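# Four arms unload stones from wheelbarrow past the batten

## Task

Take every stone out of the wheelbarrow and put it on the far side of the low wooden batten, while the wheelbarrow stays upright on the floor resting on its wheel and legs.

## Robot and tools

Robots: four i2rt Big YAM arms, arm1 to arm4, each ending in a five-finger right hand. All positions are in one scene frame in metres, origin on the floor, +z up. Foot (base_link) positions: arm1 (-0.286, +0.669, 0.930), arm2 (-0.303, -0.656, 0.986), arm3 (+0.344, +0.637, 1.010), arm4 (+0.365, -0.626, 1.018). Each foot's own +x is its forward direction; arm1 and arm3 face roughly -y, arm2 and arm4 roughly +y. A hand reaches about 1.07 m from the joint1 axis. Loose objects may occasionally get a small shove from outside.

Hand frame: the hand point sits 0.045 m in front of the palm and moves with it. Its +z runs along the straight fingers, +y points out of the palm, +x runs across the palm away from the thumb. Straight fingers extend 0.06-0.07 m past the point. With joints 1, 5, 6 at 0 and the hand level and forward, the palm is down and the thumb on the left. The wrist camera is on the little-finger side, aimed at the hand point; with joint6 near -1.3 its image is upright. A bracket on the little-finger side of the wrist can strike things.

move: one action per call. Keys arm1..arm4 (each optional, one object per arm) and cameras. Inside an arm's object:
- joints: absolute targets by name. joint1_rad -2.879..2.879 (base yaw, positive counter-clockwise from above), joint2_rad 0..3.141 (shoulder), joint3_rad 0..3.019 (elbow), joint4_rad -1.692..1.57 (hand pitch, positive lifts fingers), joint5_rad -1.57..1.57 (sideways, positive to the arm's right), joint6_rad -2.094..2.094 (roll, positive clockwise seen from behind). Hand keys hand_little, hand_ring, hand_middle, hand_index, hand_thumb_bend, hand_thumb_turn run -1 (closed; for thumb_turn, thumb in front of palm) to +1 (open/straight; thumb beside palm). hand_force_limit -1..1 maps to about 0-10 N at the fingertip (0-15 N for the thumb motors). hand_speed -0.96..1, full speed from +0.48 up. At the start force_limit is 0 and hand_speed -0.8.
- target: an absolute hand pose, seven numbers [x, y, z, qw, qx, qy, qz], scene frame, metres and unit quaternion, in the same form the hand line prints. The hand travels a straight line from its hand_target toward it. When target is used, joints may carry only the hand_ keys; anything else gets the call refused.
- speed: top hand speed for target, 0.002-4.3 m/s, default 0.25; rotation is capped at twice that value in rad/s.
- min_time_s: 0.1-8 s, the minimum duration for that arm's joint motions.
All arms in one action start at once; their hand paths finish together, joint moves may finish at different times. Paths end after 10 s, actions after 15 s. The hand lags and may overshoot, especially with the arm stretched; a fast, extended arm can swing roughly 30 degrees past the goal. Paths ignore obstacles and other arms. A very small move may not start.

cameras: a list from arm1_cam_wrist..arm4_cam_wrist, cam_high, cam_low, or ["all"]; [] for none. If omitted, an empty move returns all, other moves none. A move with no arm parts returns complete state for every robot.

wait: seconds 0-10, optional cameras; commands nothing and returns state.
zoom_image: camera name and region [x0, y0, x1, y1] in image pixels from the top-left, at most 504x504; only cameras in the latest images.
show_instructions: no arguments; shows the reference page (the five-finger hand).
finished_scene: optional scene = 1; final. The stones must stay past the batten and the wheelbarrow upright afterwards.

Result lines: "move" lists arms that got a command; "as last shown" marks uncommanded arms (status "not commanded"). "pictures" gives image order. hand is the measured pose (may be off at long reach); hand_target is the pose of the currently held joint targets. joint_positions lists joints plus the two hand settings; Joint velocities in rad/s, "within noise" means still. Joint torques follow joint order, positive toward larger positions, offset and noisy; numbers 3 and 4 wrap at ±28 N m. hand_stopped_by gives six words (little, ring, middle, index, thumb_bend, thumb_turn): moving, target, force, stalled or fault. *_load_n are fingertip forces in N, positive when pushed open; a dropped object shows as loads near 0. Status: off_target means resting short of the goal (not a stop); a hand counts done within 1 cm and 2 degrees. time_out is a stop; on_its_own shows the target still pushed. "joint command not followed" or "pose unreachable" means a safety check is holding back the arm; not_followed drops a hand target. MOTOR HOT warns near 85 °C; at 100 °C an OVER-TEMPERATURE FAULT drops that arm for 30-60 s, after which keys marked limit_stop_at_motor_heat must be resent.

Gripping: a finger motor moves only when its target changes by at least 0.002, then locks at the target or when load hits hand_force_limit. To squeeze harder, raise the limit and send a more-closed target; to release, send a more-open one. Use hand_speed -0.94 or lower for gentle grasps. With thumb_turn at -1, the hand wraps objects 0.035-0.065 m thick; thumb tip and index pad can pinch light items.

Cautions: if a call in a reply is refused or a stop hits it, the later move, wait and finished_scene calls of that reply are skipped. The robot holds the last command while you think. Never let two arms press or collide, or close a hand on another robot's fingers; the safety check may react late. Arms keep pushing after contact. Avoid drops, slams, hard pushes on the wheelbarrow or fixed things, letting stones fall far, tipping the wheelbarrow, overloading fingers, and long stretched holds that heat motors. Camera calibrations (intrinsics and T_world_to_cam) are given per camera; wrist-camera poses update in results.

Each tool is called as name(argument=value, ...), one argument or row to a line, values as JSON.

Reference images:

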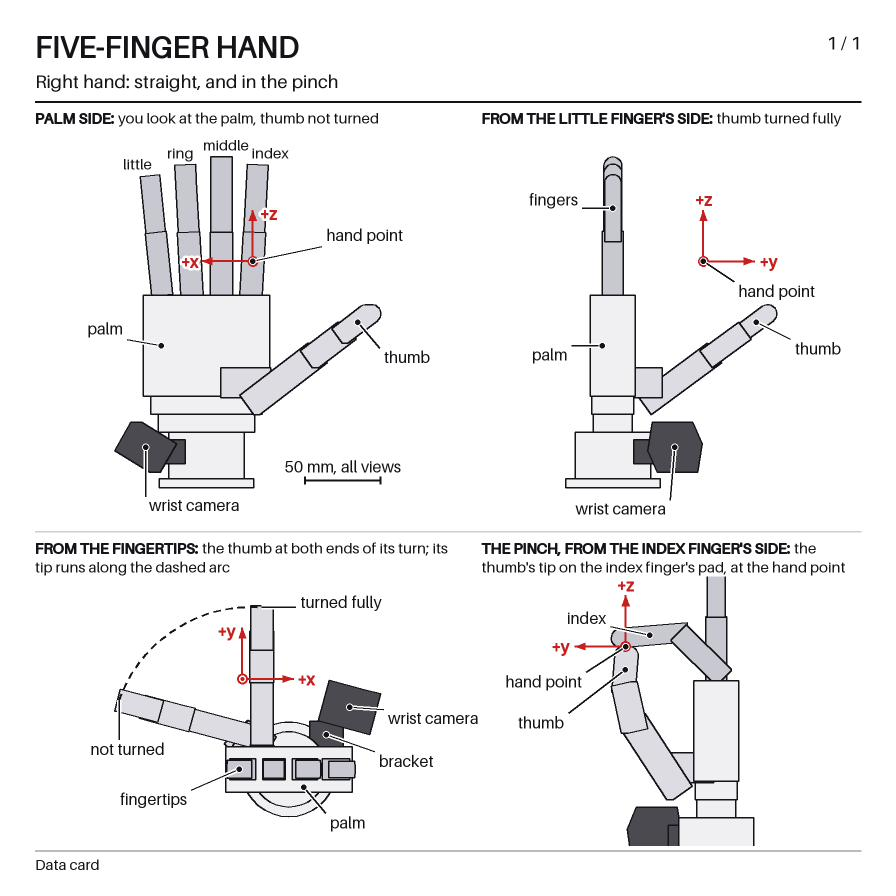

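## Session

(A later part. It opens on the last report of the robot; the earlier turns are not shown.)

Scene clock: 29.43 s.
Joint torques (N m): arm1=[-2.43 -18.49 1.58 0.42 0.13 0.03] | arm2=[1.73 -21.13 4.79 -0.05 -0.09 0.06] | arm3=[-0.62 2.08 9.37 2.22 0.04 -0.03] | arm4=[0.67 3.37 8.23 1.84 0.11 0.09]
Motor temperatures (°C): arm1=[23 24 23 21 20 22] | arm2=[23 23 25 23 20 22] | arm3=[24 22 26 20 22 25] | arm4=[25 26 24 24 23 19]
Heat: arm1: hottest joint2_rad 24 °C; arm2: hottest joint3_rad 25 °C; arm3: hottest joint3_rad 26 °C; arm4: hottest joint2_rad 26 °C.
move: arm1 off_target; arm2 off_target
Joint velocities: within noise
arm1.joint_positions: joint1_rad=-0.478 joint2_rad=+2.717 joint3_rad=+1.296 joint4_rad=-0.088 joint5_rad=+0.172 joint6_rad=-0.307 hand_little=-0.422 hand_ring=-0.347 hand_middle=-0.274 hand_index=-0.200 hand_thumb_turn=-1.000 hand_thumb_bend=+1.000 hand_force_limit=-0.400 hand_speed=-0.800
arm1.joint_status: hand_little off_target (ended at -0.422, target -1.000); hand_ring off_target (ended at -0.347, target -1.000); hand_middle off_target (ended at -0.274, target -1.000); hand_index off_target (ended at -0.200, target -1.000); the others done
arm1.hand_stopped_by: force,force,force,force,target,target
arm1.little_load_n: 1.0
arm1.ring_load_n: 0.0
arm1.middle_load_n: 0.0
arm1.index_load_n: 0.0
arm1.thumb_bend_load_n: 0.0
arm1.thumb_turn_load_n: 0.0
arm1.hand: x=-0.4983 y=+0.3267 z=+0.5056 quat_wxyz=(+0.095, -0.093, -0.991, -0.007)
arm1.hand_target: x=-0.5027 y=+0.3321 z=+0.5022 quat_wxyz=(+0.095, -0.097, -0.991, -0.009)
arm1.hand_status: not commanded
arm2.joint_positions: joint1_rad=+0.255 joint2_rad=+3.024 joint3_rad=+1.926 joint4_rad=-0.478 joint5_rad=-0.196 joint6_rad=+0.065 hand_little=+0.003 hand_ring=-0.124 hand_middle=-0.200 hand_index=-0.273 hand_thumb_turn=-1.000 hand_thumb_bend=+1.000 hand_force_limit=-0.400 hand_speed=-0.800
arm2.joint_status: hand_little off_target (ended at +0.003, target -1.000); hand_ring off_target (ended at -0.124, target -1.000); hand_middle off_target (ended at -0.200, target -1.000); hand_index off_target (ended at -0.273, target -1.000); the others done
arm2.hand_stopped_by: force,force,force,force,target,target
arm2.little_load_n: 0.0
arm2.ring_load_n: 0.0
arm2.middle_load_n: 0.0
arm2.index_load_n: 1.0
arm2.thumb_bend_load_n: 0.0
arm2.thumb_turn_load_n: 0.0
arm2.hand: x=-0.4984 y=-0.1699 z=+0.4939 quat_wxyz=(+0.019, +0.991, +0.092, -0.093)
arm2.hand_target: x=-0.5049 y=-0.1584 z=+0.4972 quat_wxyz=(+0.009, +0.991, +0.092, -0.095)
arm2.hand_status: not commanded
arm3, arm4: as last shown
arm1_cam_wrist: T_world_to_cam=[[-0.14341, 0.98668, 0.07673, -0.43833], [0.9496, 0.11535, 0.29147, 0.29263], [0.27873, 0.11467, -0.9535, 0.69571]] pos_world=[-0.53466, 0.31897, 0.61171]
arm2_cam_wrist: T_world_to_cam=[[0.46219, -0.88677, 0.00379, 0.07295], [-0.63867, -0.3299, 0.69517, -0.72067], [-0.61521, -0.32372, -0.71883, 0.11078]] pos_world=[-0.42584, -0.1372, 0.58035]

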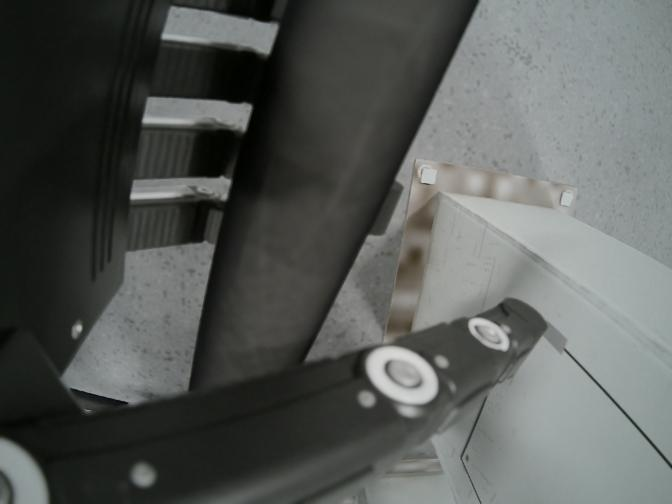

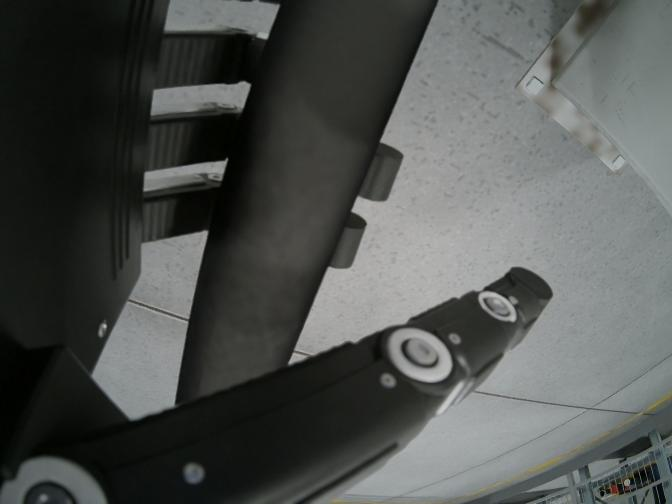

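move(
  arm1={"target": [-0.503, 0.332, 0.498, -0.207, 0.095, 0.973, 0.020], "speed": 0.12},
  arm2={"target": [-0.505, -0.158, 0.497, 0.019, 0.974, 0.090, -0.207], "speed": 0.12},
)

move(
  arm1={"joints": {"hand_little": -0.99, "hand_ring": -0.99, "hand_middle": -0.99, "hand_index": -0.99, "hand_force_limit": 0.0, "hand_speed": -0.8}},
  arm2={"joints": {"hand_little": -0.99, "hand_ring": -0.99, "hand_middle": -0.99, "hand_index": -0.99, "hand_force_limit": 0.0, "hand_speed": -0.8}},
  cameras=["arm1_cam_wrist", "arm2_cam_wrist"],
)

Scene clock: 31.60 s.
Joint torques (N m): arm1=[0.97 -18.84 0.76 0.65 0.42 0.18] | arm2=[0.62 -20.48 5.59 -0.44 -0.31 -0.1] | arm3=[-0.62 1.96 9.46 2.22 0.05 -0.03] | arm4=[1.32 3.08 8.31 1.8 0.12 0.07]
Motor temperatures (°C): arm1=[23 24 23 21 20 22] | arm2=[23 24 25 23 20 22] | arm3=[24 22 26 20 22 25] | arm4=[25 26 24 24 23 19]
Heat: arm1: hottest joint2_rad 24 °C; arm2: hottest joint3_rad 25 °C; arm3: hottest joint3_rad 26 °C; arm4: hottest joint2_rad 26 °C.
move: arm1 done; arm2 off_target
Joint velocities: within noise
arm1.joint_positions: joint1_rad=-0.420 joint2_rad=+2.746 joint3_rad=+1.283 joint4_rad=-0.013 joint5_rad=+0.396 joint6_rad=-0.242 hand_little=-0.422 hand_ring=-0.347 hand_middle=-0.274 hand_index=-0.200 hand_thumb_turn=-1.000 hand_thumb_bend=+1.000 hand_force_limit=-0.400 hand_speed=-0.800
arm1.joint_status: not commanded
arm1.hand_stopped_by: force,force,force,force,target,target
arm1.little_load_n: 4.0
arm1.ring_load_n: 0.0
arm1.middle_load_n: 0.0
arm1.index_load_n: 0.0
arm1.thumb_bend_load_n: -0.5
arm1.thumb_turn_load_n: 0.0
arm1.hand: x=-0.5111 y=+0.3353 z=+0.4992 quat_wxyz=(+0.204, -0.102, -0.973, -0.023)
arm1.hand_target: x=-0.5031 y=+0.3320 z=+0.4980 quat_wxyz=(+0.207, -0.095, -0.974, -0.020)
arm1.hand_status: done (0.009 m and 0.9 deg from the pose sent, 0.010 m and 13.1 deg at the start)
arm2.joint_positions: joint1_rad=+0.201 joint2_rad=+3.070 joint3_rad=+1.974 joint4_rad=-0.483 joint5_rad=-0.423 joint6_rad=+0.014 hand_little=+0.003 hand_ring=-0.124 hand_middle=-0.200 hand_index=-0.274 hand_thumb_turn=-1.000 hand_thumb_bend=+1.000 hand_force_limit=-0.400 hand_speed=-0.800
arm2.joint_status: not commanded
arm2.hand_stopped_by: force,force,force,force,target,target
arm2.little_load_n: 0.0
arm2.ring_load_n: 0.0
arm2.middle_load_n: 0.0
arm2.index_load_n: 0.5
arm2.thumb_bend_load_n: 0.0
arm2.thumb_turn_load_n: 0.0
arm2.hand: x=-0.5075 y=-0.1707 z=+0.4962 quat_wxyz=(+0.027, +0.974, +0.089, -0.205)
arm2.hand_target: x=-0.5049 y=-0.1582 z=+0.4972 quat_wxyz=(+0.019, +0.974, +0.090, -0.207)
arm2.hand_status: off_target (0.013 m and 1.0 deg from the pose sent, 0.014 m and 13.3 deg at the start)
arm3, arm4: as last shown
arm3.ring_load_n: -0.5
pictures: none

Scene clock: 33.53 s.
Joint torques (N m): arm1=[0.67 -19.37 0.96 0.54 0.25 0.16] | arm2=[0.56 -22.53 5.2 -0.39 -0.17 -0.14] | arm3=[-0.73 1.85 9.42 2.18 0.04 -0.03] | arm4=[0.67 3.25 8.23 1.83 0.11 0.06]
Motor temperatures (°C): arm1=[23 24 23 21 20 22] | arm2=[23 24 25 23 20 22] | arm3=[24 22 26 20 22 25] | arm4=[25 26 24 24 23 19]
Heat: arm1: hottest joint2_rad 24 °C; arm2: hottest joint3_rad 25 °C; arm3: hottest joint3_rad 26 °C; arm4: hottest joint2_rad 26 °C.
move: arm1 off_target; arm2 off_target
Joint velocities: within noise
arm1.joint_positions: joint1_rad=-0.417 joint2_rad=+2.754 joint3_rad=+1.279 joint4_rad=-0.011 joint5_rad=+0.401 joint6_rad=-0.241 hand_little=-0.438 hand_ring=-0.493 hand_middle=-0.567 hand_index=-0.641 hand_thumb_turn=-1.000 hand_thumb_bend=+1.000 hand_force_limit=+0.000 hand_speed=-0.800
arm1.joint_status: hand_little off_target (ended at -0.438, target -0.990); hand_ring off_target (ended at -0.493, target -0.990); hand_middle off_target (ended at -0.567, target -0.990); hand_index off_target (ended at -0.641, target -0.990); the others done
arm1.hand_stopped_by: force,force,force,force,target,target
arm1.little_load_n: 0.0
arm1.ring_load_n: 0.0
arm1.middle_load_n: 0.0
arm1.index_load_n: 2.0
arm1.thumb_bend_load_n: 0.0
arm1.thumb_turn_load_n: 0.5
arm1.hand: x=-0.5082 y=+0.3409 z=+0.4966 quat_wxyz=(+0.205, -0.100, -0.973, -0.028)
arm1.hand_target: x=-0.5031 y=+0.3322 z=+0.4980 quat_wxyz=(+0.207, -0.095, -0.973, -0.020)
arm1.hand_status: not commanded
arm2.joint_positions: joint1_rad=+0.202 joint2_rad=+3.098 joint3_rad=+1.976 joint4_rad=-0.486 joint5_rad=-0.426 joint6_rad=+0.021 hand_little=-0.844 hand_ring=-0.806 hand_middle=-0.787 hand_index=-0.768 hand_thumb_turn=-1.000 hand_thumb_bend=+1.000 hand_force_limit=+0.000 hand_speed=-0.800
arm2.joint_status: hand_little off_target (ended at -0.844, target -0.990); hand_ring off_target (ended at -0.806, target -0.990); hand_middle off_target (ended at -0.787, target -0.990); hand_index off_target (ended at -0.768, target -0.990); the others done
arm2.hand_stopped_by: force,force,force,force,target,target
arm2.little_load_n: 7.0
arm2.ring_load_n: 0.0
arm2.middle_load_n: 0.0
arm2.index_load_n: 0.5
arm2.thumb_bend_load_n: 0.0
arm2.thumb_turn_load_n: 0.0
arm2.hand: x=-0.5055 y=-0.1872 z=+0.4838 quat_wxyz=(+0.042, +0.974, +0.082, -0.205)
arm2.hand_target: x=-0.5050 y=-0.1583 z=+0.4973 quat_wxyz=(+0.019, +0.974, +0.090, -0.207)
arm2.hand_status: not commanded
arm3.joint_positions: joint1_rad=-0.579 joint2_rad=+0.623 joint3_rad=+1.422 joint4_rad=-1.288 joint5_rad=-0.043 joint6_rad=-1.294 hand_little=+1.000 hand_ring=+1.000 hand_middle=+1.000 hand_index=+1.000 hand_thumb_turn=+1.000 hand_thumb_bend=+1.000 hand_force_limit=+0.000 hand_speed=-0.800
arm3.joint_status: not commanded
arm3.hand_stopped_by: target,target,target,target,target,target
arm3.little_load_n: 0.0
arm3.ring_load_n: 0.0
arm3.middle_load_n: 0.0
arm3.index_load_n: -0.5
arm3.thumb_bend_load_n: 0.0
arm3.thumb_turn_load_n: 0.0
arm3.hand: x=+0.1850 y=+0.4584 z=+1.5231 quat_wxyz=(+0.397, +0.324, -0.792, +0.331)
arm3.hand_target: x=+0.1857 y=+0.4597 z=+1.5312 quat_wxyz=(+0.404, +0.322, -0.787, +0.336)
arm3.hand_status: not commanded
arm4.joint_positions: joint1_rad=+0.147 joint2_rad=+0.605 joint3_rad=+1.434 joint4_rad=-1.187 joint5_rad=+0.054 joint6_rad=-1.283 hand_little=+1.000 hand_ring=+1.000 hand_middle=+1.000 hand_index=+1.000 hand_thumb_turn=+1.000 hand_thumb_bend=+1.000 hand_force_limit=+0.000 hand_speed=-0.800
arm4.joint_status: not commanded
arm4.hand_stopped_by: target,target,target,target,target,target
arm4.little_load_n: 0.0
arm4.ring_load_n: 0.0
arm4.middle_load_n: 0.0
arm4.index_load_n: 0.0
arm4.thumb_bend_load_n: 0.0
arm4.thumb_turn_load_n: 0.0
arm4.hand: x=+0.4017 y=-0.3819 z=+1.5644 quat_wxyz=(-0.460, +0.644, +0.510, +0.337)
arm4.hand_target: x=+0.4019 y=-0.3840 z=+1.5729 quat_wxyz=(-0.467, +0.640, +0.507, +0.341)
arm4.hand_status: not commanded
arm1_cam_wrist: T_world_to_cam=[[-0.09803, 0.98155, 0.16418, -0.47163], [0.99281, 0.08506, 0.08427, 0.43813], [0.06875, 0.17126, -0.98282, 0.57678]] pos_world=[-0.52086, 0.32688, 0.60738]
arm2_cam_wrist: T_world_to_cam=[[0.44396, -0.89538, -0.03449, 0.06863], [-0.47345, -0.26709, 0.83935, -0.69837], [-0.76075, -0.35631, -0.54249, -0.07139]] pos_world=[-0.41542, -0.15051, 0.54982]

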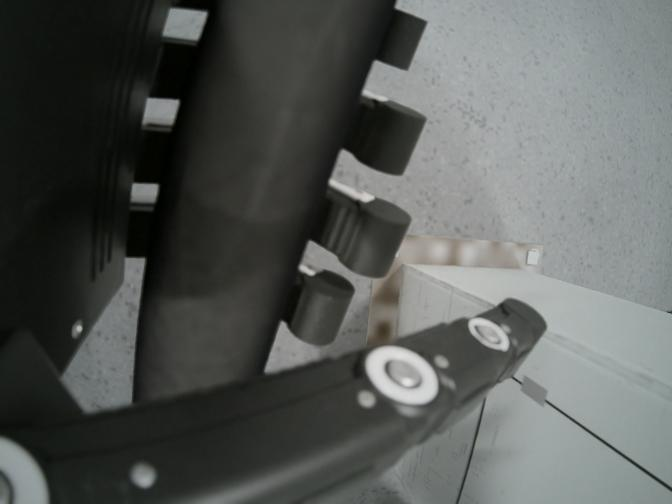

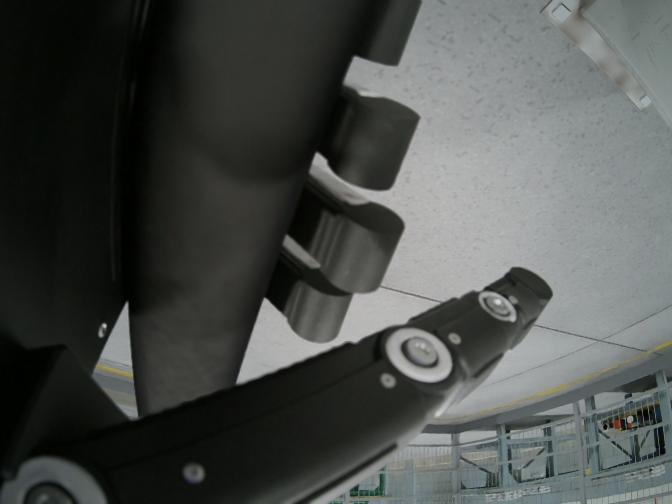

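move(
  arm1={"target": [-0.4858, 0.3309, 0.5502, -0.190, 0.0949, 0.9764, 0.0206], "speed": 0.06},
  arm2={"target": [-0.4879, -0.1589, 0.5477, 0.0177, 0.972, 0.0903, -0.2154], "speed": 0.06},
  cameras=["arm1_cam_wrist", "arm2_cam_wrist", "arm3_cam_wrist", "cam_low"],
)

Scene clock: 35.80 s.
Joint torques (N m): arm1=[1.67 -28.63 -3.88 -1.63 0.34 0.39] | arm2=[-1.55 -30.04 -0.75 -2.78 -1.22 -0.63] | arm3=[-0.73 1.96 9.4 2.18 0.05 -0.04] | arm4=[0.79 3.25 8.18 1.74 0.09 0.09]
Motor temperatures (°C): arm1=[23 24 23 21 20 22] | arm2=[23 24 25 23 20 22] | arm3=[24 22 27 20 22 25] | arm4=[25 26 24 24 23 19]
Heat: arm1: hottest joint2_rad 24 °C; arm2: hottest joint3_rad 25 °C; arm3: hottest joint3_rad 27 °C; arm4: hottest joint2_rad 26 °C.
move: arm1 off_target; arm2 off_target
Joint velocities: within noise
arm1.joint_positions: joint1_rad=-0.408 joint2_rad=+2.732 joint3_rad=+1.238 joint4_rad=-0.010 joint5_rad=+0.366 joint6_rad=-0.238 hand_little=-0.438 hand_ring=-0.492 hand_middle=-0.567 hand_index=-0.640 hand_thumb_turn=-1.000 hand_thumb_bend=+1.000 hand_force_limit=+0.000 hand_speed=-0.800
arm1.joint_status: not commanded
arm1.hand_stopped_by: force,force,force,force,target,target
arm1.little_load_n: 1.5
arm1.ring_load_n: 0.5
arm1.middle_load_n: 2.5
arm1.index_load_n: 11.0
arm1.thumb_bend_load_n: 0.0
arm1.thumb_turn_load_n: 0.0
arm1.hand: x=-0.4937 y=+0.3484 z=+0.5030 quat_wxyz=(+0.187, -0.095, -0.977, -0.030)
arm1.hand_target: x=-0.4863 y=+0.3327 z=+0.5442 quat_wxyz=(+0.190, -0.095, -0.977, -0.020)
arm1.hand_status: off_target (0.051 m and 1.1 deg from the pose sent, 0.059 m and 2.0 deg at the start)
arm2.joint_positions: joint1_rad=+0.198 joint2_rad=+3.070 joint3_rad=+1.905 joint4_rad=-0.417 joint5_rad=-0.413 joint6_rad=+0.045 hand_little=-0.844 hand_ring=-0.806 hand_middle=-0.787 hand_index=-0.768 hand_thumb_turn=-1.000 hand_thumb_bend=+1.000 hand_force_limit=+0.000 hand_speed=-0.800
arm2.joint_status: not commanded
arm2.hand_stopped_by: force,force,force,force,target,target
arm2.little_load_n: 6.5
arm2.ring_load_n: 1.5
arm2.middle_load_n: 2.0
arm2.index_load_n: 4.0
arm2.thumb_bend_load_n: 0.0
arm2.thumb_turn_load_n: 0.0
arm2.hand: x=-0.5015 y=-0.1929 z=+0.4851 quat_wxyz=(+0.031, +0.977, +0.072, -0.199)
arm2.hand_target: x=-0.4891 y=-0.1595 z=+0.5402 quat_wxyz=(+0.016, +0.972, +0.089, -0.215)
arm2.hand_status: off_target (0.073 m and 3.2 deg from the pose sent, 0.072 m and 3.2 deg at the start)
arm3, arm4: as last shown
arm3.index_load_n: 0.0
arm1_cam_wrist: T_world_to_cam=[[-0.11298, 0.98043, 0.16125, -0.4842], [0.98801, 0.09367, 0.12268, 0.39794], [0.10518, 0.17318, -0.97926, 0.59629]] pos_world=[-0.51059, 0.33418, 0.61318]
arm2_cam_wrist: T_world_to_cam=[[0.42157, -0.90558, -0.04693, 0.05469], [-0.48867, -0.27048, 0.82949, -0.70268], [-0.76386, -0.32676, -0.55655, -0.05879]] pos_world=[-0.41134, -0.15974, 0.55272]

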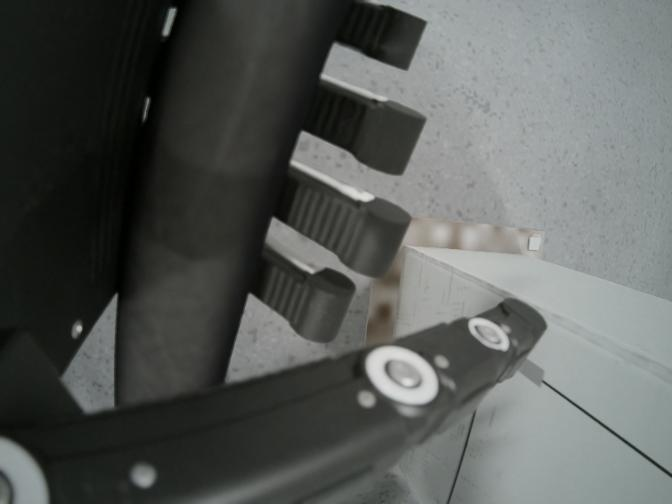

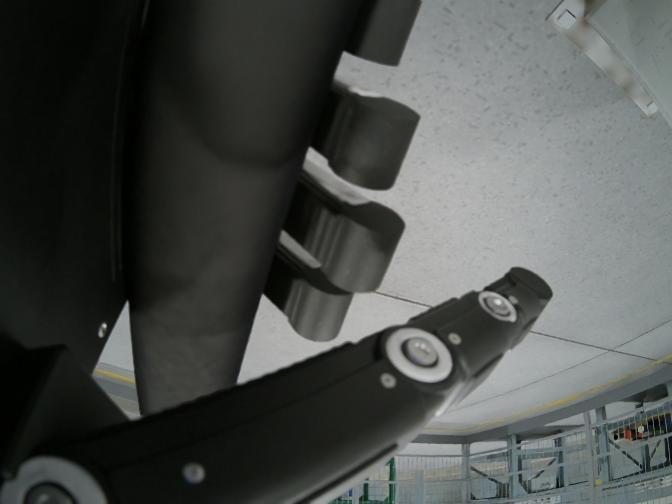

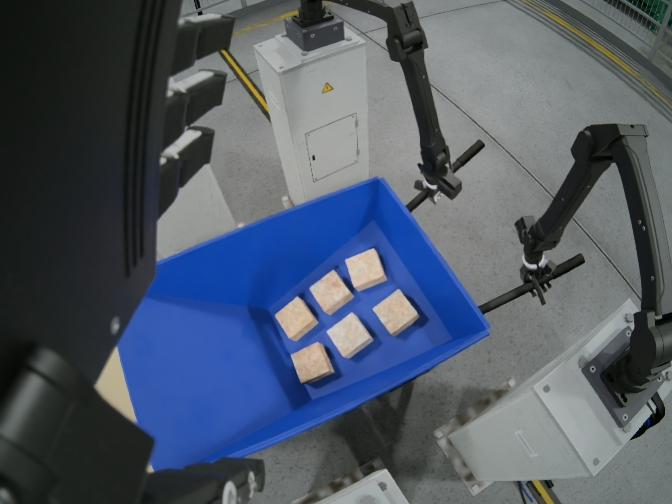

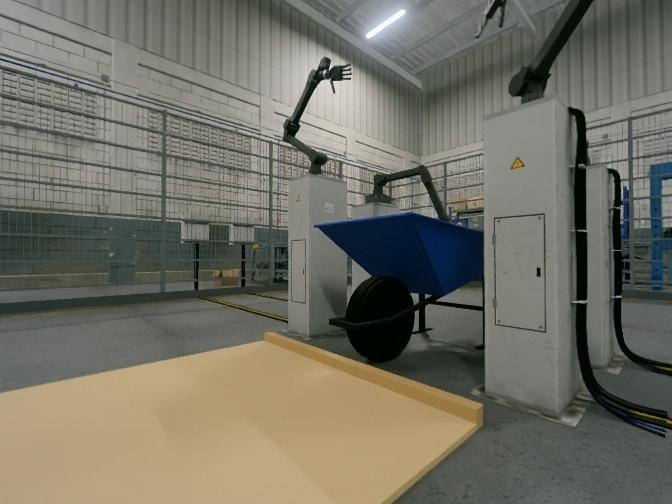

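move(
  arm1={"target": [-0.503, 0.332, 0.500, -0.156, 0.095, 0.982, 0.0216], "speed": 0.08},
  arm2={"target": [-0.503, -0.175, 0.498, 0.018, 0.972, 0.090, -0.2154], "speed": 0.08},
)

move(
  arm1={"joints": {"hand_little": 0.1, "hand_ring": 0.1, "hand_middle": 0.1, "hand_index": 0.1, "hand_force_limit": 0.2, "hand_speed": 0.0}},
)

move(
  arm1={"target": [-0.503, 0.328, 0.492, -0.156, 0.095, 0.982, 0.0216], "speed": 0.08},
)

move(
  arm1={"joints": {"hand_little": -0.8, "hand_ring": -0.8, "hand_middle": -0.8, "hand_index": -0.8, "hand_force_limit": 0.0, "hand_speed": -0.8}},
  cameras=["arm1_cam_wrist"],
)

Scene clock: 37.40 s.
Joint torques (N m): arm1=[-1.73 -18.78 2.74 0.09 -0.08 0.04] | arm2=[0.67 -22.12 3.84 -1.05 -1.02 -0.38] | arm3=[-0.73 2.02 9.44 2.25 0.03 -0.04] | arm4=[0.85 3.43 8.18 1.84 0.11 0.08]
Motor temperatures (°C): arm1=[23 24 23 21 20 22] | arm2=[23 24 25 23 20 22] | arm3=[24 22 27 20 22 25] | arm4=[25 26 25 24 23 19]
Heat: arm1: hottest joint2_rad 24 °C; arm2: hottest joint3_rad 25 °C; arm3: hottest joint3_rad 27 °C; arm4: hottest joint2_rad 26 °C.
move: arm1 off_target; arm2 off_target
Joint velocities: within noise
arm1.joint_positions: joint1_rad=-0.433 joint2_rad=+2.736 joint3_rad=+1.271 joint4_rad=-0.054 joint5_rad=+0.309 joint6_rad=-0.264 hand_little=-0.438 hand_ring=-0.493 hand_middle=-0.567 hand_index=-0.641 hand_thumb_turn=-1.000 hand_thumb_bend=+1.000 hand_force_limit=+0.000 hand_speed=-0.800
arm1.joint_status: not commanded
arm1.hand_stopped_by: force,force,force,force,target,target
arm1.little_load_n: 0.0
arm1.ring_load_n: 0.0
arm1.middle_load_n: 0.5
arm1.index_load_n: 2.5
arm1.thumb_bend_load_n: -0.5
arm1.thumb_turn_load_n: 0.0
arm1.hand: x=-0.4961 y=+0.3435 z=+0.5006 quat_wxyz=(+0.157, -0.092, -0.983, -0.031)
arm1.hand_target: x=-0.5029 y=+0.3322 z=+0.5002 quat_wxyz=(+0.156, -0.095, -0.983, -0.022)
arm1.hand_status: off_target (0.013 m and 1.1 deg from the pose sent, 0.019 m and 3.6 deg at the start)
arm2.joint_positions: joint1_rad=+0.198 joint2_rad=+3.074 joint3_rad=+1.911 joint4_rad=-0.409 joint5_rad=-0.420 joint6_rad=+0.047 hand_little=-0.844 hand_ring=-0.806 hand_middle=-0.787 hand_index=-0.768 hand_thumb_turn=-1.000 hand_thumb_bend=+1.000 hand_force_limit=+0.000 hand_speed=-0.800
arm2.joint_status: not commanded
arm2.hand_stopped_by: force,force,force,force,target,target
arm2.little_load_n: 2.0
arm2.ring_load_n: 0.0
arm2.middle_load_n: 0.5
arm2.index_load_n: 3.5
arm2.thumb_bend_load_n: 0.0
arm2.thumb_turn_load_n: 0.0
arm2.hand: x=-0.5031 y=-0.1901 z=+0.4841 quat_wxyz=(+0.026, +0.976, +0.072, -0.203)
arm2.hand_target: x=-0.5029 y=-0.1751 z=+0.4978 quat_wxyz=(+0.017, +0.972, +0.090, -0.215)
arm2.hand_status: off_target (0.020 m and 2.7 deg from the pose sent, 0.022 m and 3.2 deg at the start)
arm3, arm4: as last shown
pictures: none

Scene clock: 38.17 s.
Joint torques (N m): arm1=[-1.73 -19.08 1.68 0.12 0.14 0.05] | arm2=[0.62 -22.07 3.82 -1.05 -1.01 -0.38] | arm3=[-0.62 1.9 9.46 2.18 0.04 -0.04] | arm4=[1.14 3.43 8.1 1.83 0.1 0.08]
Motor temperatures (°C): arm1=[23 24 23 21 20 22] | arm2=[23 25 25 23 20 22] | arm3=[24 22 27 20 22 25] | arm4=[25 26 25 24 23 19]
Heat: arm1: hottest joint2_rad 24 °C; arm2: hottest joint2_rad 25 °C; arm3: hottest joint3_rad 27 °C; arm4: hottest joint2_rad 26 °C.
move: arm1 done
Joint velocities: within noise
arm1.joint_positions: joint1_rad=-0.433 joint2_rad=+2.736 joint3_rad=+1.286 joint4_rad=-0.054 joint5_rad=+0.302 joint6_rad=-0.264 hand_little=+0.100 hand_ring=+0.100 hand_middle=+0.100 hand_index=+0.100 hand_thumb_turn=-1.000 hand_thumb_bend=+1.000 hand_force_limit=+0.200 hand_speed=+0.000
arm1.joint_status: all done
arm1.hand_stopped_by: target,target,target,target,target,target
arm1.little_load_n: 0.0
arm1.ring_load_n: 0.0
arm1.middle_load_n: 0.0
arm1.index_load_n: 0.0
arm1.thumb_bend_load_n: 0.0
arm1.thumb_turn_load_n: 0.0
arm1.hand: x=-0.4994 y=+0.3339 z=+0.5002 quat_wxyz=(+0.156, -0.094, -0.983, -0.023)
arm1.hand_target: x=-0.5030 y=+0.3321 z=+0.5002 quat_wxyz=(+0.156, -0.095, -0.983, -0.022)
arm1.hand_status: not commanded
arm2, arm3, arm4: as last shown
arm2.index_load_n: 3.0
pictures: none

Scene clock: 39.13 s.
Joint torques (N m): arm1=[-1.26 -17.79 2.09 -0.13 0.14 0.1] | arm2=[0.67 -22.12 3.82 -1.05 -1.01 -0.38] | arm3=[-0.67 1.67 9.52 2.21 0.05 -0.04] | arm4=[0.85 3.31 8.1 1.73 0.11 0.07]
Motor temperatures (°C): arm1=[23 24 23 21 20 22] | arm2=[23 25 25 23 20 22] | arm3=[24 22 27 20 22 25] | arm4=[25 26 25 24 23 19]
Heat: arm1: hottest joint2_rad 24 °C; arm2: hottest joint2_rad 25 °C; arm3: hottest joint3_rad 27 °C; arm4: hottest joint2_rad 26 °C.
move: arm1 done
Joint velocities: within noise
arm1.joint_positions: joint1_rad=-0.433 joint2_rad=+2.740 joint3_rad=+1.311 joint4_rad=-0.054 joint5_rad=+0.302 joint6_rad=-0.264 hand_little=+0.100 hand_ring=+0.100 hand_middle=+0.100 hand_index=+0.100 hand_thumb_turn=-1.000 hand_thumb_bend=+1.000 hand_force_limit=+0.200 hand_speed=+0.000
arm1.joint_status: not commanded
arm1.hand_stopped_by: target,target,target,target,target,target
arm1.little_load_n: 0.0
arm1.ring_load_n: 0.5
arm1.middle_load_n: 0.0
arm1.index_load_n: 0.0
arm1.thumb_bend_load_n: 0.0
arm1.thumb_turn_load_n: 0.0
arm1.hand: x=-0.5052 y=+0.3216 z=+0.4989 quat_wxyz=(+0.160, -0.095, -0.982, -0.013)
arm1.hand_target: x=-0.5030 y=+0.3280 z=+0.4923 quat_wxyz=(+0.156, -0.095, -0.983, -0.022)
arm1.hand_status: done (0.010 m and 1.0 deg from the pose sent, 0.011 m and 0.2 deg at the start)
arm2, arm3, arm4: as last shown
pictures: none

Scene clock: 41.23 s.
Joint torques (N m): arm1=[-1.08 -20.48 1.5 0.1 0.15 0.1] | arm2=[0.67 -22.12 3.84 -1.05 -1 -0.38] | arm3=[-0.79 1.85 9.43 2.22 0.05 -0.04] | arm4=[0.62 3.37 8.14 1.73 0.09 0.06]
Motor temperatures (°C): arm1=[23 25 23 21 20 22] | arm2=[23 25 25 23 21 22] | arm3=[24 22 27 20 22 25] | arm4=[25 26 25 24 23 19]
Heat: arm1: hottest joint2_rad 25 °C; arm2: hottest joint2_rad 25 °C; arm3: hottest joint3_rad 27 °C; arm4: hottest joint2_rad 26 °C.
move: arm1 done
Joint velocities: within noise
arm1.joint_positions: joint1_rad=-0.435 joint2_rad=+2.774 joint3_rad=+1.314 joint4_rad=-0.060 joint5_rad=+0.302 joint6_rad=-0.264 hand_little=-0.800 hand_ring=-0.799 hand_middle=-0.800 hand_index=-0.800 hand_thumb_turn=-1.000 hand_thumb_bend=+1.000 hand_force_limit=+0.000 hand_speed=-0.800
arm1.joint_status: all done
arm1.hand_stopped_by: target,target,target,target,target,target
arm1.little_load_n: 2.0
arm1.ring_load_n: 2.5
arm1.middle_load_n: 0.0
arm1.index_load_n: 0.0
arm1.thumb_bend_load_n: 0.0
arm1.thumb_turn_load_n: 0.0
arm1.hand: x=-0.4979 y=+0.3394 z=+0.4864 quat_wxyz=(+0.153, -0.094, -0.983, -0.031)
arm1.hand_target: x=-0.5029 y=+0.3280 z=+0.4923 quat_wxyz=(+0.156, -0.095, -0.983, -0.022)
arm1.hand_status: not commanded
arm2, arm3, arm4: as last shown
arm2.ring_load_n: 0.5
arm2.middle_load_n: 1.0
arm2.hand: x=-0.5031 y=-0.1901 z=+0.4842 quat_wxyz=(+0.026, +0.976, +0.072, -0.203)
arm2.hand_target: x=-0.5030 y=-0.1750 z=+0.4978 quat_wxyz=(+0.017, +0.972, +0.090, -0.215)
arm3.index_load_n: 0.5
arm1_cam_wrist: T_world_to_cam=[[-0.12466, 0.98081, 0.1499, -0.47356], [0.97734, 0.09534, 0.18899, 0.3668], [0.17108, 0.17006, -0.97047, 0.61167]] pos_world=[-0.52216, 0.32547, 0.59527]

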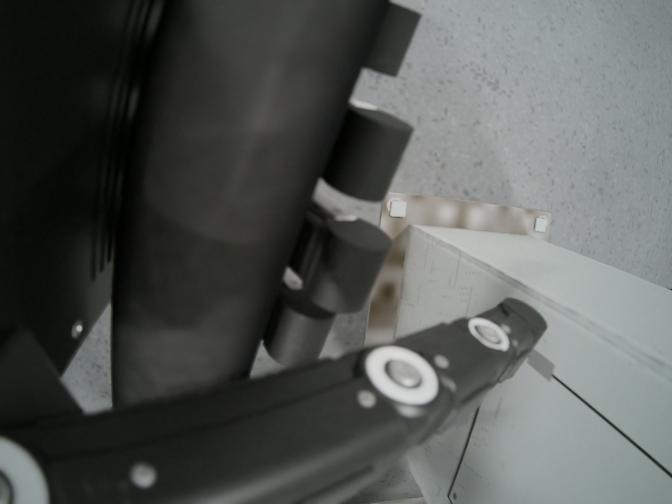

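move(
  arm1={"target": [-0.485, 0.329, 0.575, -0.173, 0.0951, 0.9796, 0.021], "speed": 0.08},
  arm2={"target": [-0.487, -0.178, 0.580, 0.0164, 0.968, 0.0911, -0.232], "speed": 0.08},
  cameras=["arm3_cam_wrist", "cam_low"],
)

Scene clock: 43.13 s.
Joint torques (N m): arm1=[-4.31 -33.14 -5.94 -3.18 2.24 -0.28] | arm2=[3.25 -32.09 -1.88 -3.41 -3.16 -0.21] | arm3=[-0.73 2.08 9.43 2.19 0.04 -0.05] | arm4=[0.91 3.43 8.27 1.84 0.09 0.1]
Motor temperatures (°C): arm1=[23 25 23 21 21 22] | arm2=[23 25 25 23 21 22] | arm3=[24 22 27 21 22 25] | arm4=[25 26 25 24 23 19]
Heat: arm1: hottest joint2_rad 25 °C; arm2: hottest joint2_rad 25 °C; arm3: hottest joint3_rad 27 °C; arm4: hottest joint2_rad 26 °C.
move: arm1 off_target; arm2 off_target
Joint velocities: within noise
arm1.joint_positions: joint1_rad=-0.347 joint2_rad=+2.736 joint3_rad=+1.247 joint4_rad=-0.015 joint5_rad=+0.277 joint6_rad=-0.177 hand_little=-0.800 hand_ring=-0.799 hand_middle=-0.799 hand_index=-0.799 hand_thumb_turn=-1.000 hand_thumb_bend=+1.000 hand_force_limit=+0.000 hand_speed=-0.800
arm1.joint_status: not commanded
arm1.hand_stopped_by: target,target,target,target,target,target
arm1.little_load_n: 0.5
arm1.ring_load_n: 5.0
arm1.middle_load_n: 12.0
arm1.index_load_n: 17.0
arm1.thumb_bend_load_n: 0.0
arm1.thumb_turn_load_n: 0.0
arm1.hand: x=-0.4554 y=+0.3263 z=+0.4960 quat_wxyz=(+0.146, -0.094, -0.985, -0.007)
arm1.hand_target: x=-0.4820 y=+0.3305 z=+0.5601 quat_wxyz=(+0.173, -0.095, -0.980, -0.022)
arm1.hand_status: off_target (0.084 m and 3.6 deg from the pose sent, 0.090 m and 2.6 deg at the start)
arm2.joint_positions: joint1_rad=+0.124 joint2_rad=+3.028 joint3_rad=+1.773 joint4_rad=-0.346 joint5_rad=-0.395 joint6_rad=-0.019 hand_little=-0.844 hand_ring=-0.806 hand_middle=-0.787 hand_index=-0.767 hand_thumb_turn=-1.000 hand_thumb_bend=+1.000 hand_force_limit=+0.000 hand_speed=-0.800
arm2.joint_status: not commanded
arm2.hand_stopped_by: force,force,force,force,target,target
arm2.little_load_n: 1.0
arm2.ring_load_n: 0.5
arm2.middle_load_n: 4.5
arm2.index_load_n: 9.0
arm2.thumb_bend_load_n: 0.0
arm2.thumb_turn_load_n: 0.0
arm2.hand: x=-0.4556 y=-0.2155 z=+0.4872 quat_wxyz=(+0.025, +0.979, +0.065, -0.192)
arm2.hand_target: x=-0.4851 y=-0.1813 z=+0.5631 quat_wxyz=(+0.016, +0.968, +0.091, -0.232)
arm2.hand_status: off_target (0.105 m and 5.7 deg from the pose sent, 0.098 m and 4.2 deg at the start; pose on its path clipped on 19 of 54 steps)
arm3, arm4: as last shown
arm3.middle_load_n: -0.5
arm3.index_load_n: 0.0

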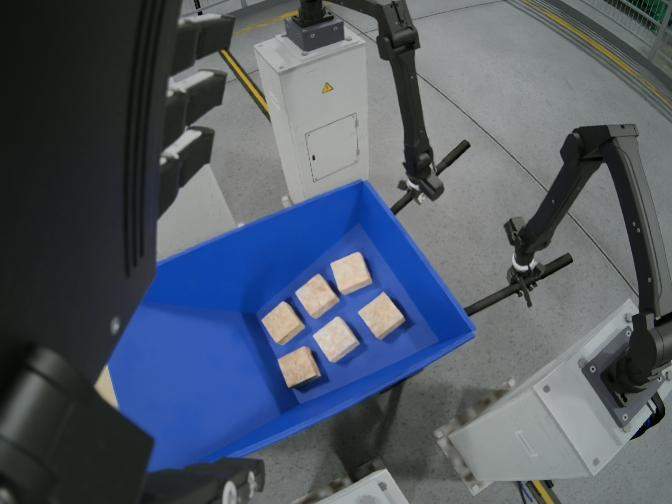

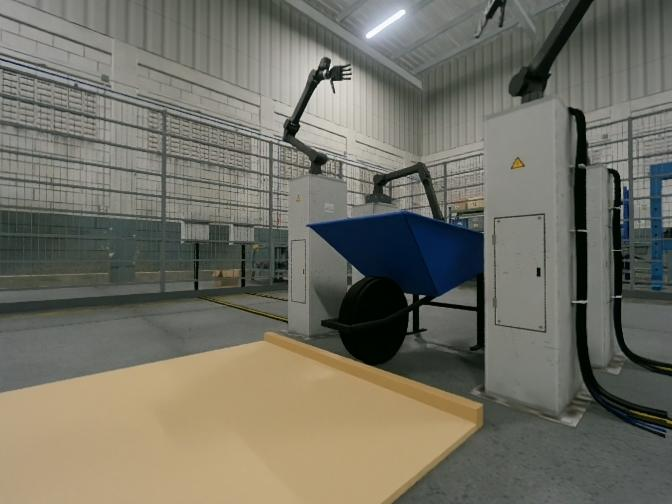

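move(
  arm1={"target": [-0.480, 0.325, 0.590, -0.1985, 0.095, 0.9748, 0.0203], "speed": 0.08},
  arm2={"target": [-0.480, -0.195, 0.590, 0.019, 0.974, 0.090, -0.207], "speed": 0.08},
  cameras=["arm1_cam_wrist", "arm2_cam_wrist", "cam_high", "cam_low"],
)

Scene clock: 45.30 s.
Joint torques (N m): arm1=[-2.55 -33.08 -5.97 -3.44 2.85 0.01] | arm2=[3.78 -32.56 -3.45 -3.66 -2.03 -0.13] | arm3=[-0.85 2.14 9.44 2.21 0.04 -0.06] | arm4=[0.91 3.43 8.13 1.87 0.11 0.08]
Motor temperatures (°C): arm1=[23 25 23 21 22 22] | arm2=[23 26 25 23 23 22] | arm3=[24 22 27 21 22 25] | arm4=[25 26 25 24 23 19]
Heat: arm1: hottest joint2_rad 25 °C; arm2: hottest joint2_rad 26 °C; arm3: hottest joint3_rad 27 °C; arm4: hottest joint2_rad 26 °C.
move: arm1 off_target; arm2 off_target
Joint velocities: within noise
arm1.joint_positions: joint1_rad=-0.333 joint2_rad=+2.698 joint3_rad=+1.223 joint4_rad=-0.015 joint5_rad=+0.312 joint6_rad=-0.172 hand_little=-0.800 hand_ring=-0.799 hand_middle=-0.799 hand_index=-0.799 hand_thumb_turn=-1.000 hand_thumb_bend=+1.000 hand_force_limit=+0.000 hand_speed=-0.800
arm1.joint_status: not commanded
arm1.hand_stopped_by: target,target,target,target,target,target
arm1.little_load_n: 2.0
arm1.ring_load_n: 7.0
arm1.middle_load_n: 10.5
arm1.index_load_n: 12.5
arm1.thumb_bend_load_n: -0.5
arm1.thumb_turn_load_n: 0.0
arm1.hand: x=-0.4585 y=+0.3203 z=+0.5111 quat_wxyz=(+0.164, -0.091, -0.982, -0.003)
arm1.hand_target: x=-0.4780 y=+0.3260 z=+0.5753 quat_wxyz=(+0.198, -0.095, -0.975, -0.020)
arm1.hand_status: off_target (0.082 m and 4.5 deg from the pose sent, 0.097 m and 6.4 deg at the start)
arm2.joint_positions: joint1_rad=+0.127 joint2_rad=+2.975 joint3_rad=+1.694 joint4_rad=-0.311 joint5_rad=-0.376 joint6_rad=-0.017 hand_little=-0.843 hand_ring=-0.805 hand_middle=-0.787 hand_index=-0.767 hand_thumb_turn=-1.000 hand_thumb_bend=+1.000 hand_force_limit=+0.000 hand_speed=-0.800
arm2.joint_status: not commanded
arm2.hand_stopped_by: force,force,force,force,target,target
arm2.little_load_n: 9.5
arm2.ring_load_n: 5.5
arm2.middle_load_n: 5.5
arm2.index_load_n: 5.5
arm2.thumb_bend_load_n: 0.0
arm2.thumb_turn_load_n: 0.0
arm2.hand: x=-0.4529 y=-0.2218 z=+0.5022 quat_wxyz=(+0.021, +0.981, +0.067, -0.182)
arm2.hand_target: x=-0.4799 y=-0.1968 z=+0.5766 quat_wxyz=(+0.019, +0.974, +0.090, -0.207)
arm2.hand_status: off_target (0.096 m and 4.0 deg from the pose sent, 0.108 m and 3.4 deg at the start; pose on its path clipped on 11 of 35 steps)
arm3, arm4: as last shown
arm3.middle_load_n: 0.0
arm4.index_load_n: 0.5
arm1_cam_wrist: T_world_to_cam=[[-0.13567, 0.98554, 0.1015, -0.43549], [0.98042, 0.11879, 0.15704, 0.33561], [0.14272, 0.12082, -0.98236, 0.641]] pos_world=[-0.47961, 0.31188, 0.62119]
arm2_cam_wrist: T_world_to_cam=[[0.41094, -0.91024, -0.05095, 0.00506], [-0.52034, -0.28007, 0.80673, -0.70589], [-0.74858, -0.305, -0.58873, 0.00633]] pos_world=[-0.36465, -0.19116, 0.57344]

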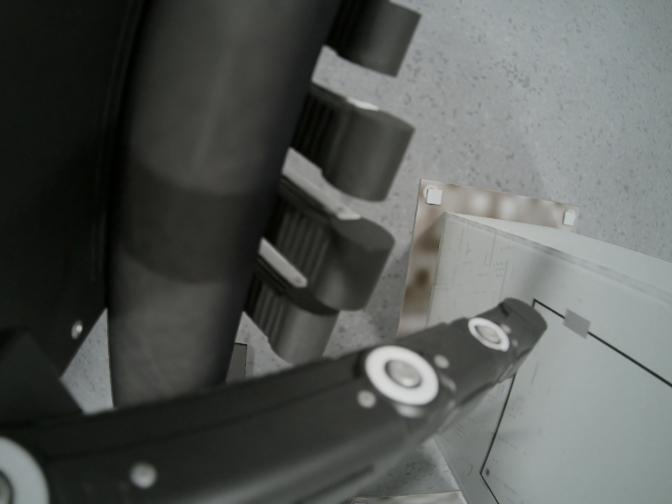

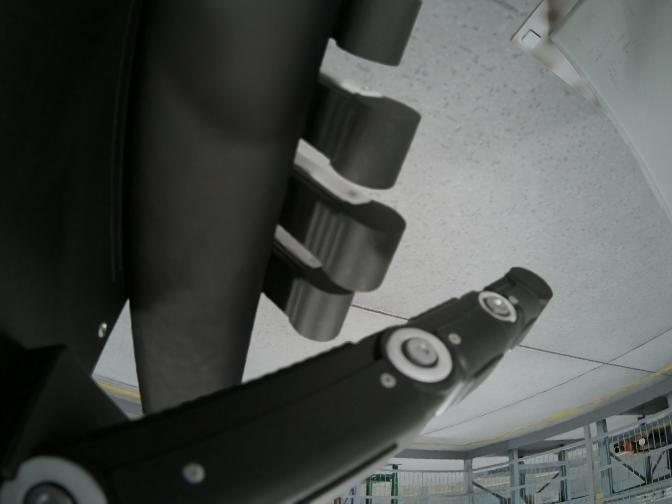

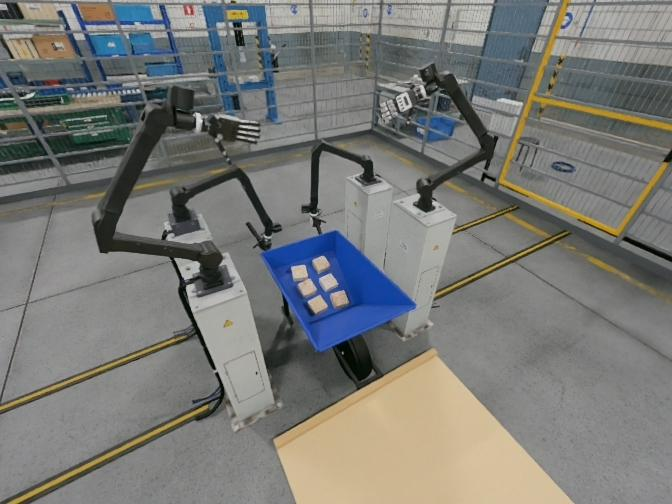

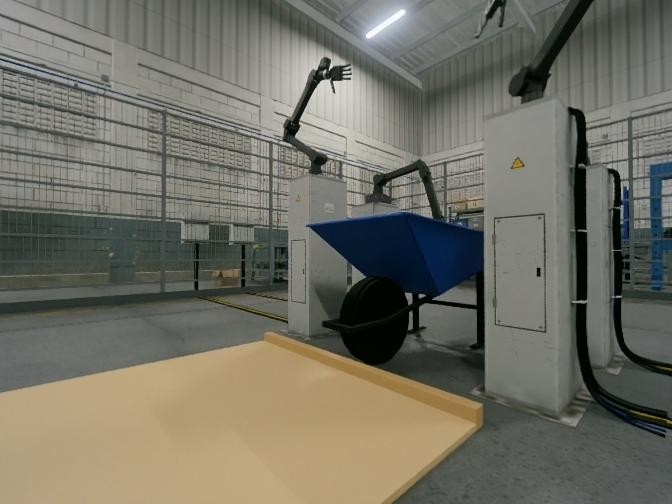

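zoom_image(
  camera="cam_high",
  region=[260, 320, 460, 460],
)

zoom_image(
  camera="cam_low",
  region=[250, 250, 500, 450],
)

Scaled by 2.520 from the camera's image (finer frame: 960x720).

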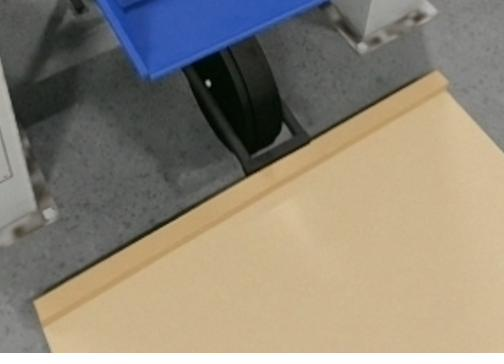

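Scaled by 2.016 from the camera's image (finer frame: 960x720).

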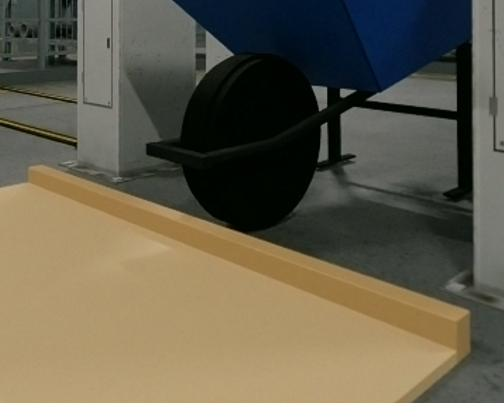

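move(
  arm1={"target": [-0.530, 0.325, 0.605, -0.215, 0.0951, 0.971, 0.0195], "speed": 0.06},
  arm2={"target": [-0.530, -0.200, 0.605, 0.0183, 0.9728, 0.0903, -0.2154], "speed": 0.06},
  cameras=["arm3_cam_wrist", "cam_low"],
)

Scene clock: 47.90 s.
Joint torques (N m): arm1=[-4.6 -33.32 -4.05 -3.38 3.09 -0.3] | arm2=[4.95 -32.73 -3.38 -3.51 -2.37 -0.02] | arm3=[-0.62 1.85 9.44 2.19 0.03 -0.04] | arm4=[1.03 3.49 8.25 1.78 0.13 0.11]
Motor temperatures (°C): arm1=[23 26 23 21 24 22] | arm2=[23 26 25 23 23 22] | arm3=[24 22 27 21 22 25] | arm4=[25 26 25 24 23 19]
Heat: arm1: hottest joint2_rad 26 °C; arm2: hottest joint2_rad 26 °C; arm3: hottest joint3_rad 27 °C; arm4: hottest joint2_rad 26 °C.
move: arm1 off_target; arm2 off_target
Joint velocities: within noise
arm1.joint_positions: joint1_rad=-0.398 joint2_rad=+2.672 joint3_rad=+1.223 joint4_rad=-0.015 joint5_rad=+0.330 joint6_rad=-0.240 hand_little=-0.799 hand_ring=-0.799 hand_middle=-0.799 hand_index=-0.799 hand_thumb_turn=-1.000 hand_thumb_bend=+1.000 hand_force_limit=+0.000 hand_speed=-0.800
arm1.joint_status: not commanded
arm1.hand_stopped_by: target,target,target,target,target,target
arm1.little_load_n: 4.0
arm1.ring_load_n: 8.5
arm1.middle_load_n: 10.0
arm1.index_load_n: 10.5
arm1.thumb_bend_load_n: 0.0
arm1.thumb_turn_load_n: 0.0
arm1.hand: x=-0.4927 y=+0.3232 z=+0.5232 quat_wxyz=(+0.176, -0.092, -0.980, -0.004)
arm1.hand_target: x=-0.5267 y=+0.3263 z=+0.5903 quat_wxyz=(+0.214, -0.095, -0.972, -0.020)
arm1.hand_status: off_target (0.090 m and 5.0 deg from the pose sent, 0.118 m and 6.3 deg at the start; pose on its path clipped on 8 of 56 steps)
arm2.joint_positions: joint1_rad=+0.193 joint2_rad=+2.954 joint3_rad=+1.679 joint4_rad=-0.276 joint5_rad=-0.382 joint6_rad=+0.061 hand_little=-0.843 hand_ring=-0.805 hand_middle=-0.787 hand_index=-0.767 hand_thumb_turn=-1.000 hand_thumb_bend=+1.000 hand_force_limit=+0.000 hand_speed=-0.800
arm2.joint_status: not commanded
arm2.hand_stopped_by: force,force,force,force,target,target
arm2.little_load_n: 10.5
arm2.ring_load_n: 6.0
arm2.middle_load_n: 4.5
arm2.index_load_n: 4.5
arm2.thumb_bend_load_n: -0.5
arm2.thumb_turn_load_n: 0.0
arm2.hand: x=-0.4895 y=-0.2200 z=+0.5105 quat_wxyz=(+0.015, +0.980, +0.065, -0.186)
arm2.hand_target: x=-0.5273 y=-0.2024 z=+0.5866 quat_wxyz=(+0.019, +0.972, +0.090, -0.215)
arm2.hand_status: off_target (0.105 m and 4.5 deg from the pose sent, 0.130 m and 4.8 deg at the start; pose on its path clipped on 44 of 56 steps)
arm3.joint_positions: joint1_rad=-0.579 joint2_rad=+0.623 joint3_rad=+1.422 joint4_rad=-1.288 joint5_rad=-0.043 joint6_rad=-1.294 hand_little=+1.000 hand_ring=+1.000 hand_middle=+1.000 hand_index=+1.000 hand_thumb_turn=+1.000 hand_thumb_bend=+1.000 hand_force_limit=+0.000 hand_speed=-0.800
arm3.joint_status: not commanded
arm3.hand_stopped_by: target,target,target,target,target,target
arm3.little_load_n: 0.0
arm3.ring_load_n: 0.0
arm3.middle_load_n: 0.0
arm3.index_load_n: 0.0
arm3.thumb_bend_load_n: 0.0
arm3.thumb_turn_load_n: 0.0
arm3.hand: x=+0.1850 y=+0.4584 z=+1.5231 quat_wxyz=(+0.397, +0.324, -0.792, +0.331)
arm3.hand_target: x=+0.1857 y=+0.4597 z=+1.5312 quat_wxyz=(+0.404, +0.322, -0.787, +0.336)
arm3.hand_status: not commanded
arm4.joint_positions: joint1_rad=+0.147 joint2_rad=+0.605 joint3_rad=+1.434 joint4_rad=-1.187 joint5_rad=+0.054 joint6_rad=-1.283 hand_little=+1.000 hand_ring=+1.000 hand_middle=+1.000 hand_index=+1.000 hand_thumb_turn=+1.000 hand_thumb_bend=+1.000 hand_force_limit=+0.000 hand_speed=-0.800
arm4.joint_status: not commanded
arm4.hand_stopped_by: target,target,target,target,target,target
arm4.little_load_n: 0.0
arm4.ring_load_n: 0.0
arm4.middle_load_n: 0.0
arm4.index_load_n: 0.0
arm4.thumb_bend_load_n: 0.0
arm4.thumb_turn_load_n: 0.0
arm4.hand: x=+0.4017 y=-0.3819 z=+1.5644 quat_wxyz=(-0.460, +0.644, +0.510, +0.337)
arm4.hand_target: x=+0.4019 y=-0.3840 z=+1.5729 quat_wxyz=(-0.467, +0.640, +0.507, +0.341)
arm4.hand_status: not commanded

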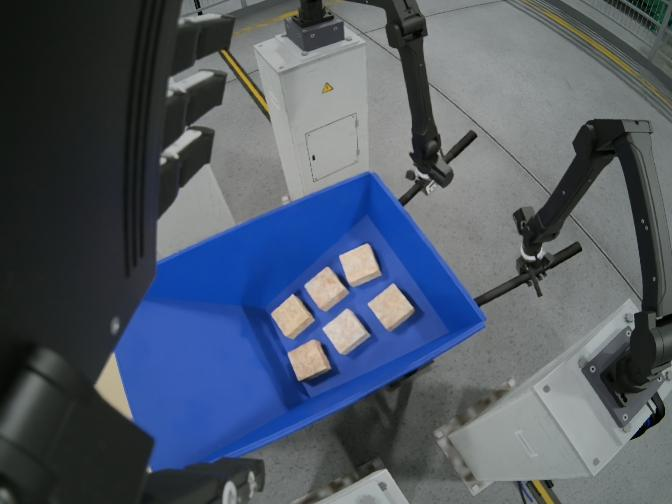

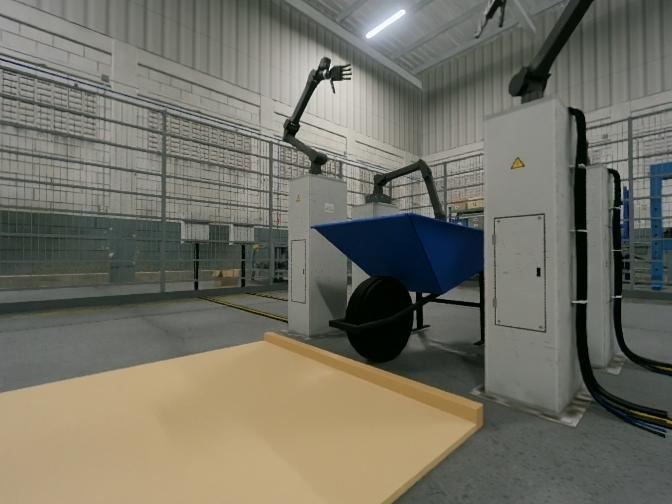

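move(
  arm1={"target": [-0.514, 0.317, 0.664, -0.2578, 0.0953, 0.9607, 0.0181], "speed": 0.06},
  arm2={"target": [-0.522, -0.194, 0.667, 0.0112, 0.9619, 0.0915, -0.2572], "speed": 0.06},
  cameras=["cam_low"],
)

Scene clock: 50.67 s.
Joint torques (N m): arm1=[-2.49 -35.25 -4.22 -3.79 3.87 -0.11] | arm2=[3.49 -31.91 -2.82 -3.54 -3.51 -0.18] | arm3=[-0.73 2.02 9.46 2.21 0.03 -0.04] | arm4=[0.85 3.25 8.18 1.89 0.1 0.08]
Motor temperatures (°C): arm1=[23 26 23 21 26 22] | arm2=[23 26 25 23 25 22] | arm3=[24 22 27 21 22 25] | arm4=[25 26 25 24 23 19]
Heat: arm1: hottest joint2_rad 26 °C; arm2: hottest joint2_rad 26 °C; arm3: hottest joint3_rad 27 °C; arm4: hottest joint2_rad 26 °C.
move: arm1 off_target; arm2 off_target
Joint velocities: within noise
arm1.joint_positions: joint1_rad=-0.346 joint2_rad=+2.575 joint3_rad=+1.153 joint4_rad=-0.051 joint5_rad=+0.400 joint6_rad=-0.185 hand_little=-0.799 hand_ring=-0.799 hand_middle=-0.799 hand_index=-0.799 hand_thumb_turn=-1.000 hand_thumb_bend=+1.000 hand_force_limit=+0.000 hand_speed=-0.800
arm1.joint_status: not commanded
arm1.hand_stopped_by: target,target,target,target,target,target
arm1.little_load_n: 9.5
arm1.ring_load_n: 11.5
arm1.middle_load_n: 10.0
arm1.index_load_n: 7.0
arm1.thumb_bend_load_n: 0.0
arm1.thumb_turn_load_n: 0.0
arm1.hand: x=-0.4818 y=+0.3203 z=+0.5626 quat_wxyz=(+0.207, -0.093, -0.974, -0.009)
arm1.hand_target: x=-0.5094 y=+0.3188 z=+0.6388 quat_wxyz=(+0.257, -0.096, -0.961, -0.018)
arm1.hand_status: off_target (0.106 m and 6.1 deg from the pose sent, 0.142 m and 9.8 deg at the start; pose on its path clipped on 43 of 61 steps)
arm2.joint_positions: joint1_rad=+0.158 joint2_rad=+2.877 joint3_rad=+1.590 joint4_rad=-0.272 joint5_rad=-0.438 joint6_rad=+0.022 hand_little=-0.843 hand_ring=-0.805 hand_middle=-0.787 hand_index=-0.767 hand_thumb_turn=-1.000 hand_thumb_bend=+1.000 hand_force_limit=+0.000 hand_speed=-0.800
arm2.joint_status: not commanded
arm2.hand_stopped_by: force,force,force,force,target,target
arm2.little_load_n: 6.0
arm2.ring_load_n: 4.5
arm2.middle_load_n: 6.5
arm2.index_load_n: 9.0
arm2.thumb_bend_load_n: 0.0
arm2.thumb_turn_load_n: 0.0
arm2.hand: x=-0.4801 y=-0.2232 z=+0.5445 quat_wxyz=(+0.014, +0.975, +0.066, -0.213)
arm2.hand_target: x=-0.5109 y=-0.2025 z=+0.6227 quat_wxyz=(+0.011, +0.962, +0.091, -0.257)
arm2.hand_status: off_target (0.133 m and 6.0 deg from the pose sent, 0.162 m and 8.9 deg at the start; pose on its path clipped on 53 of 61 steps)
arm3, arm4: as last shown

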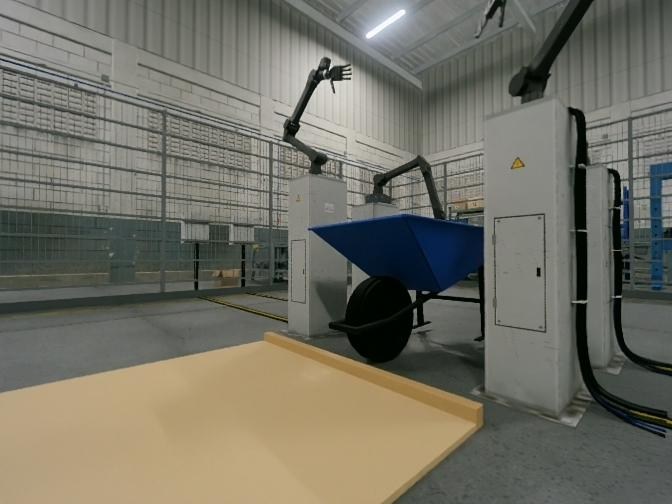

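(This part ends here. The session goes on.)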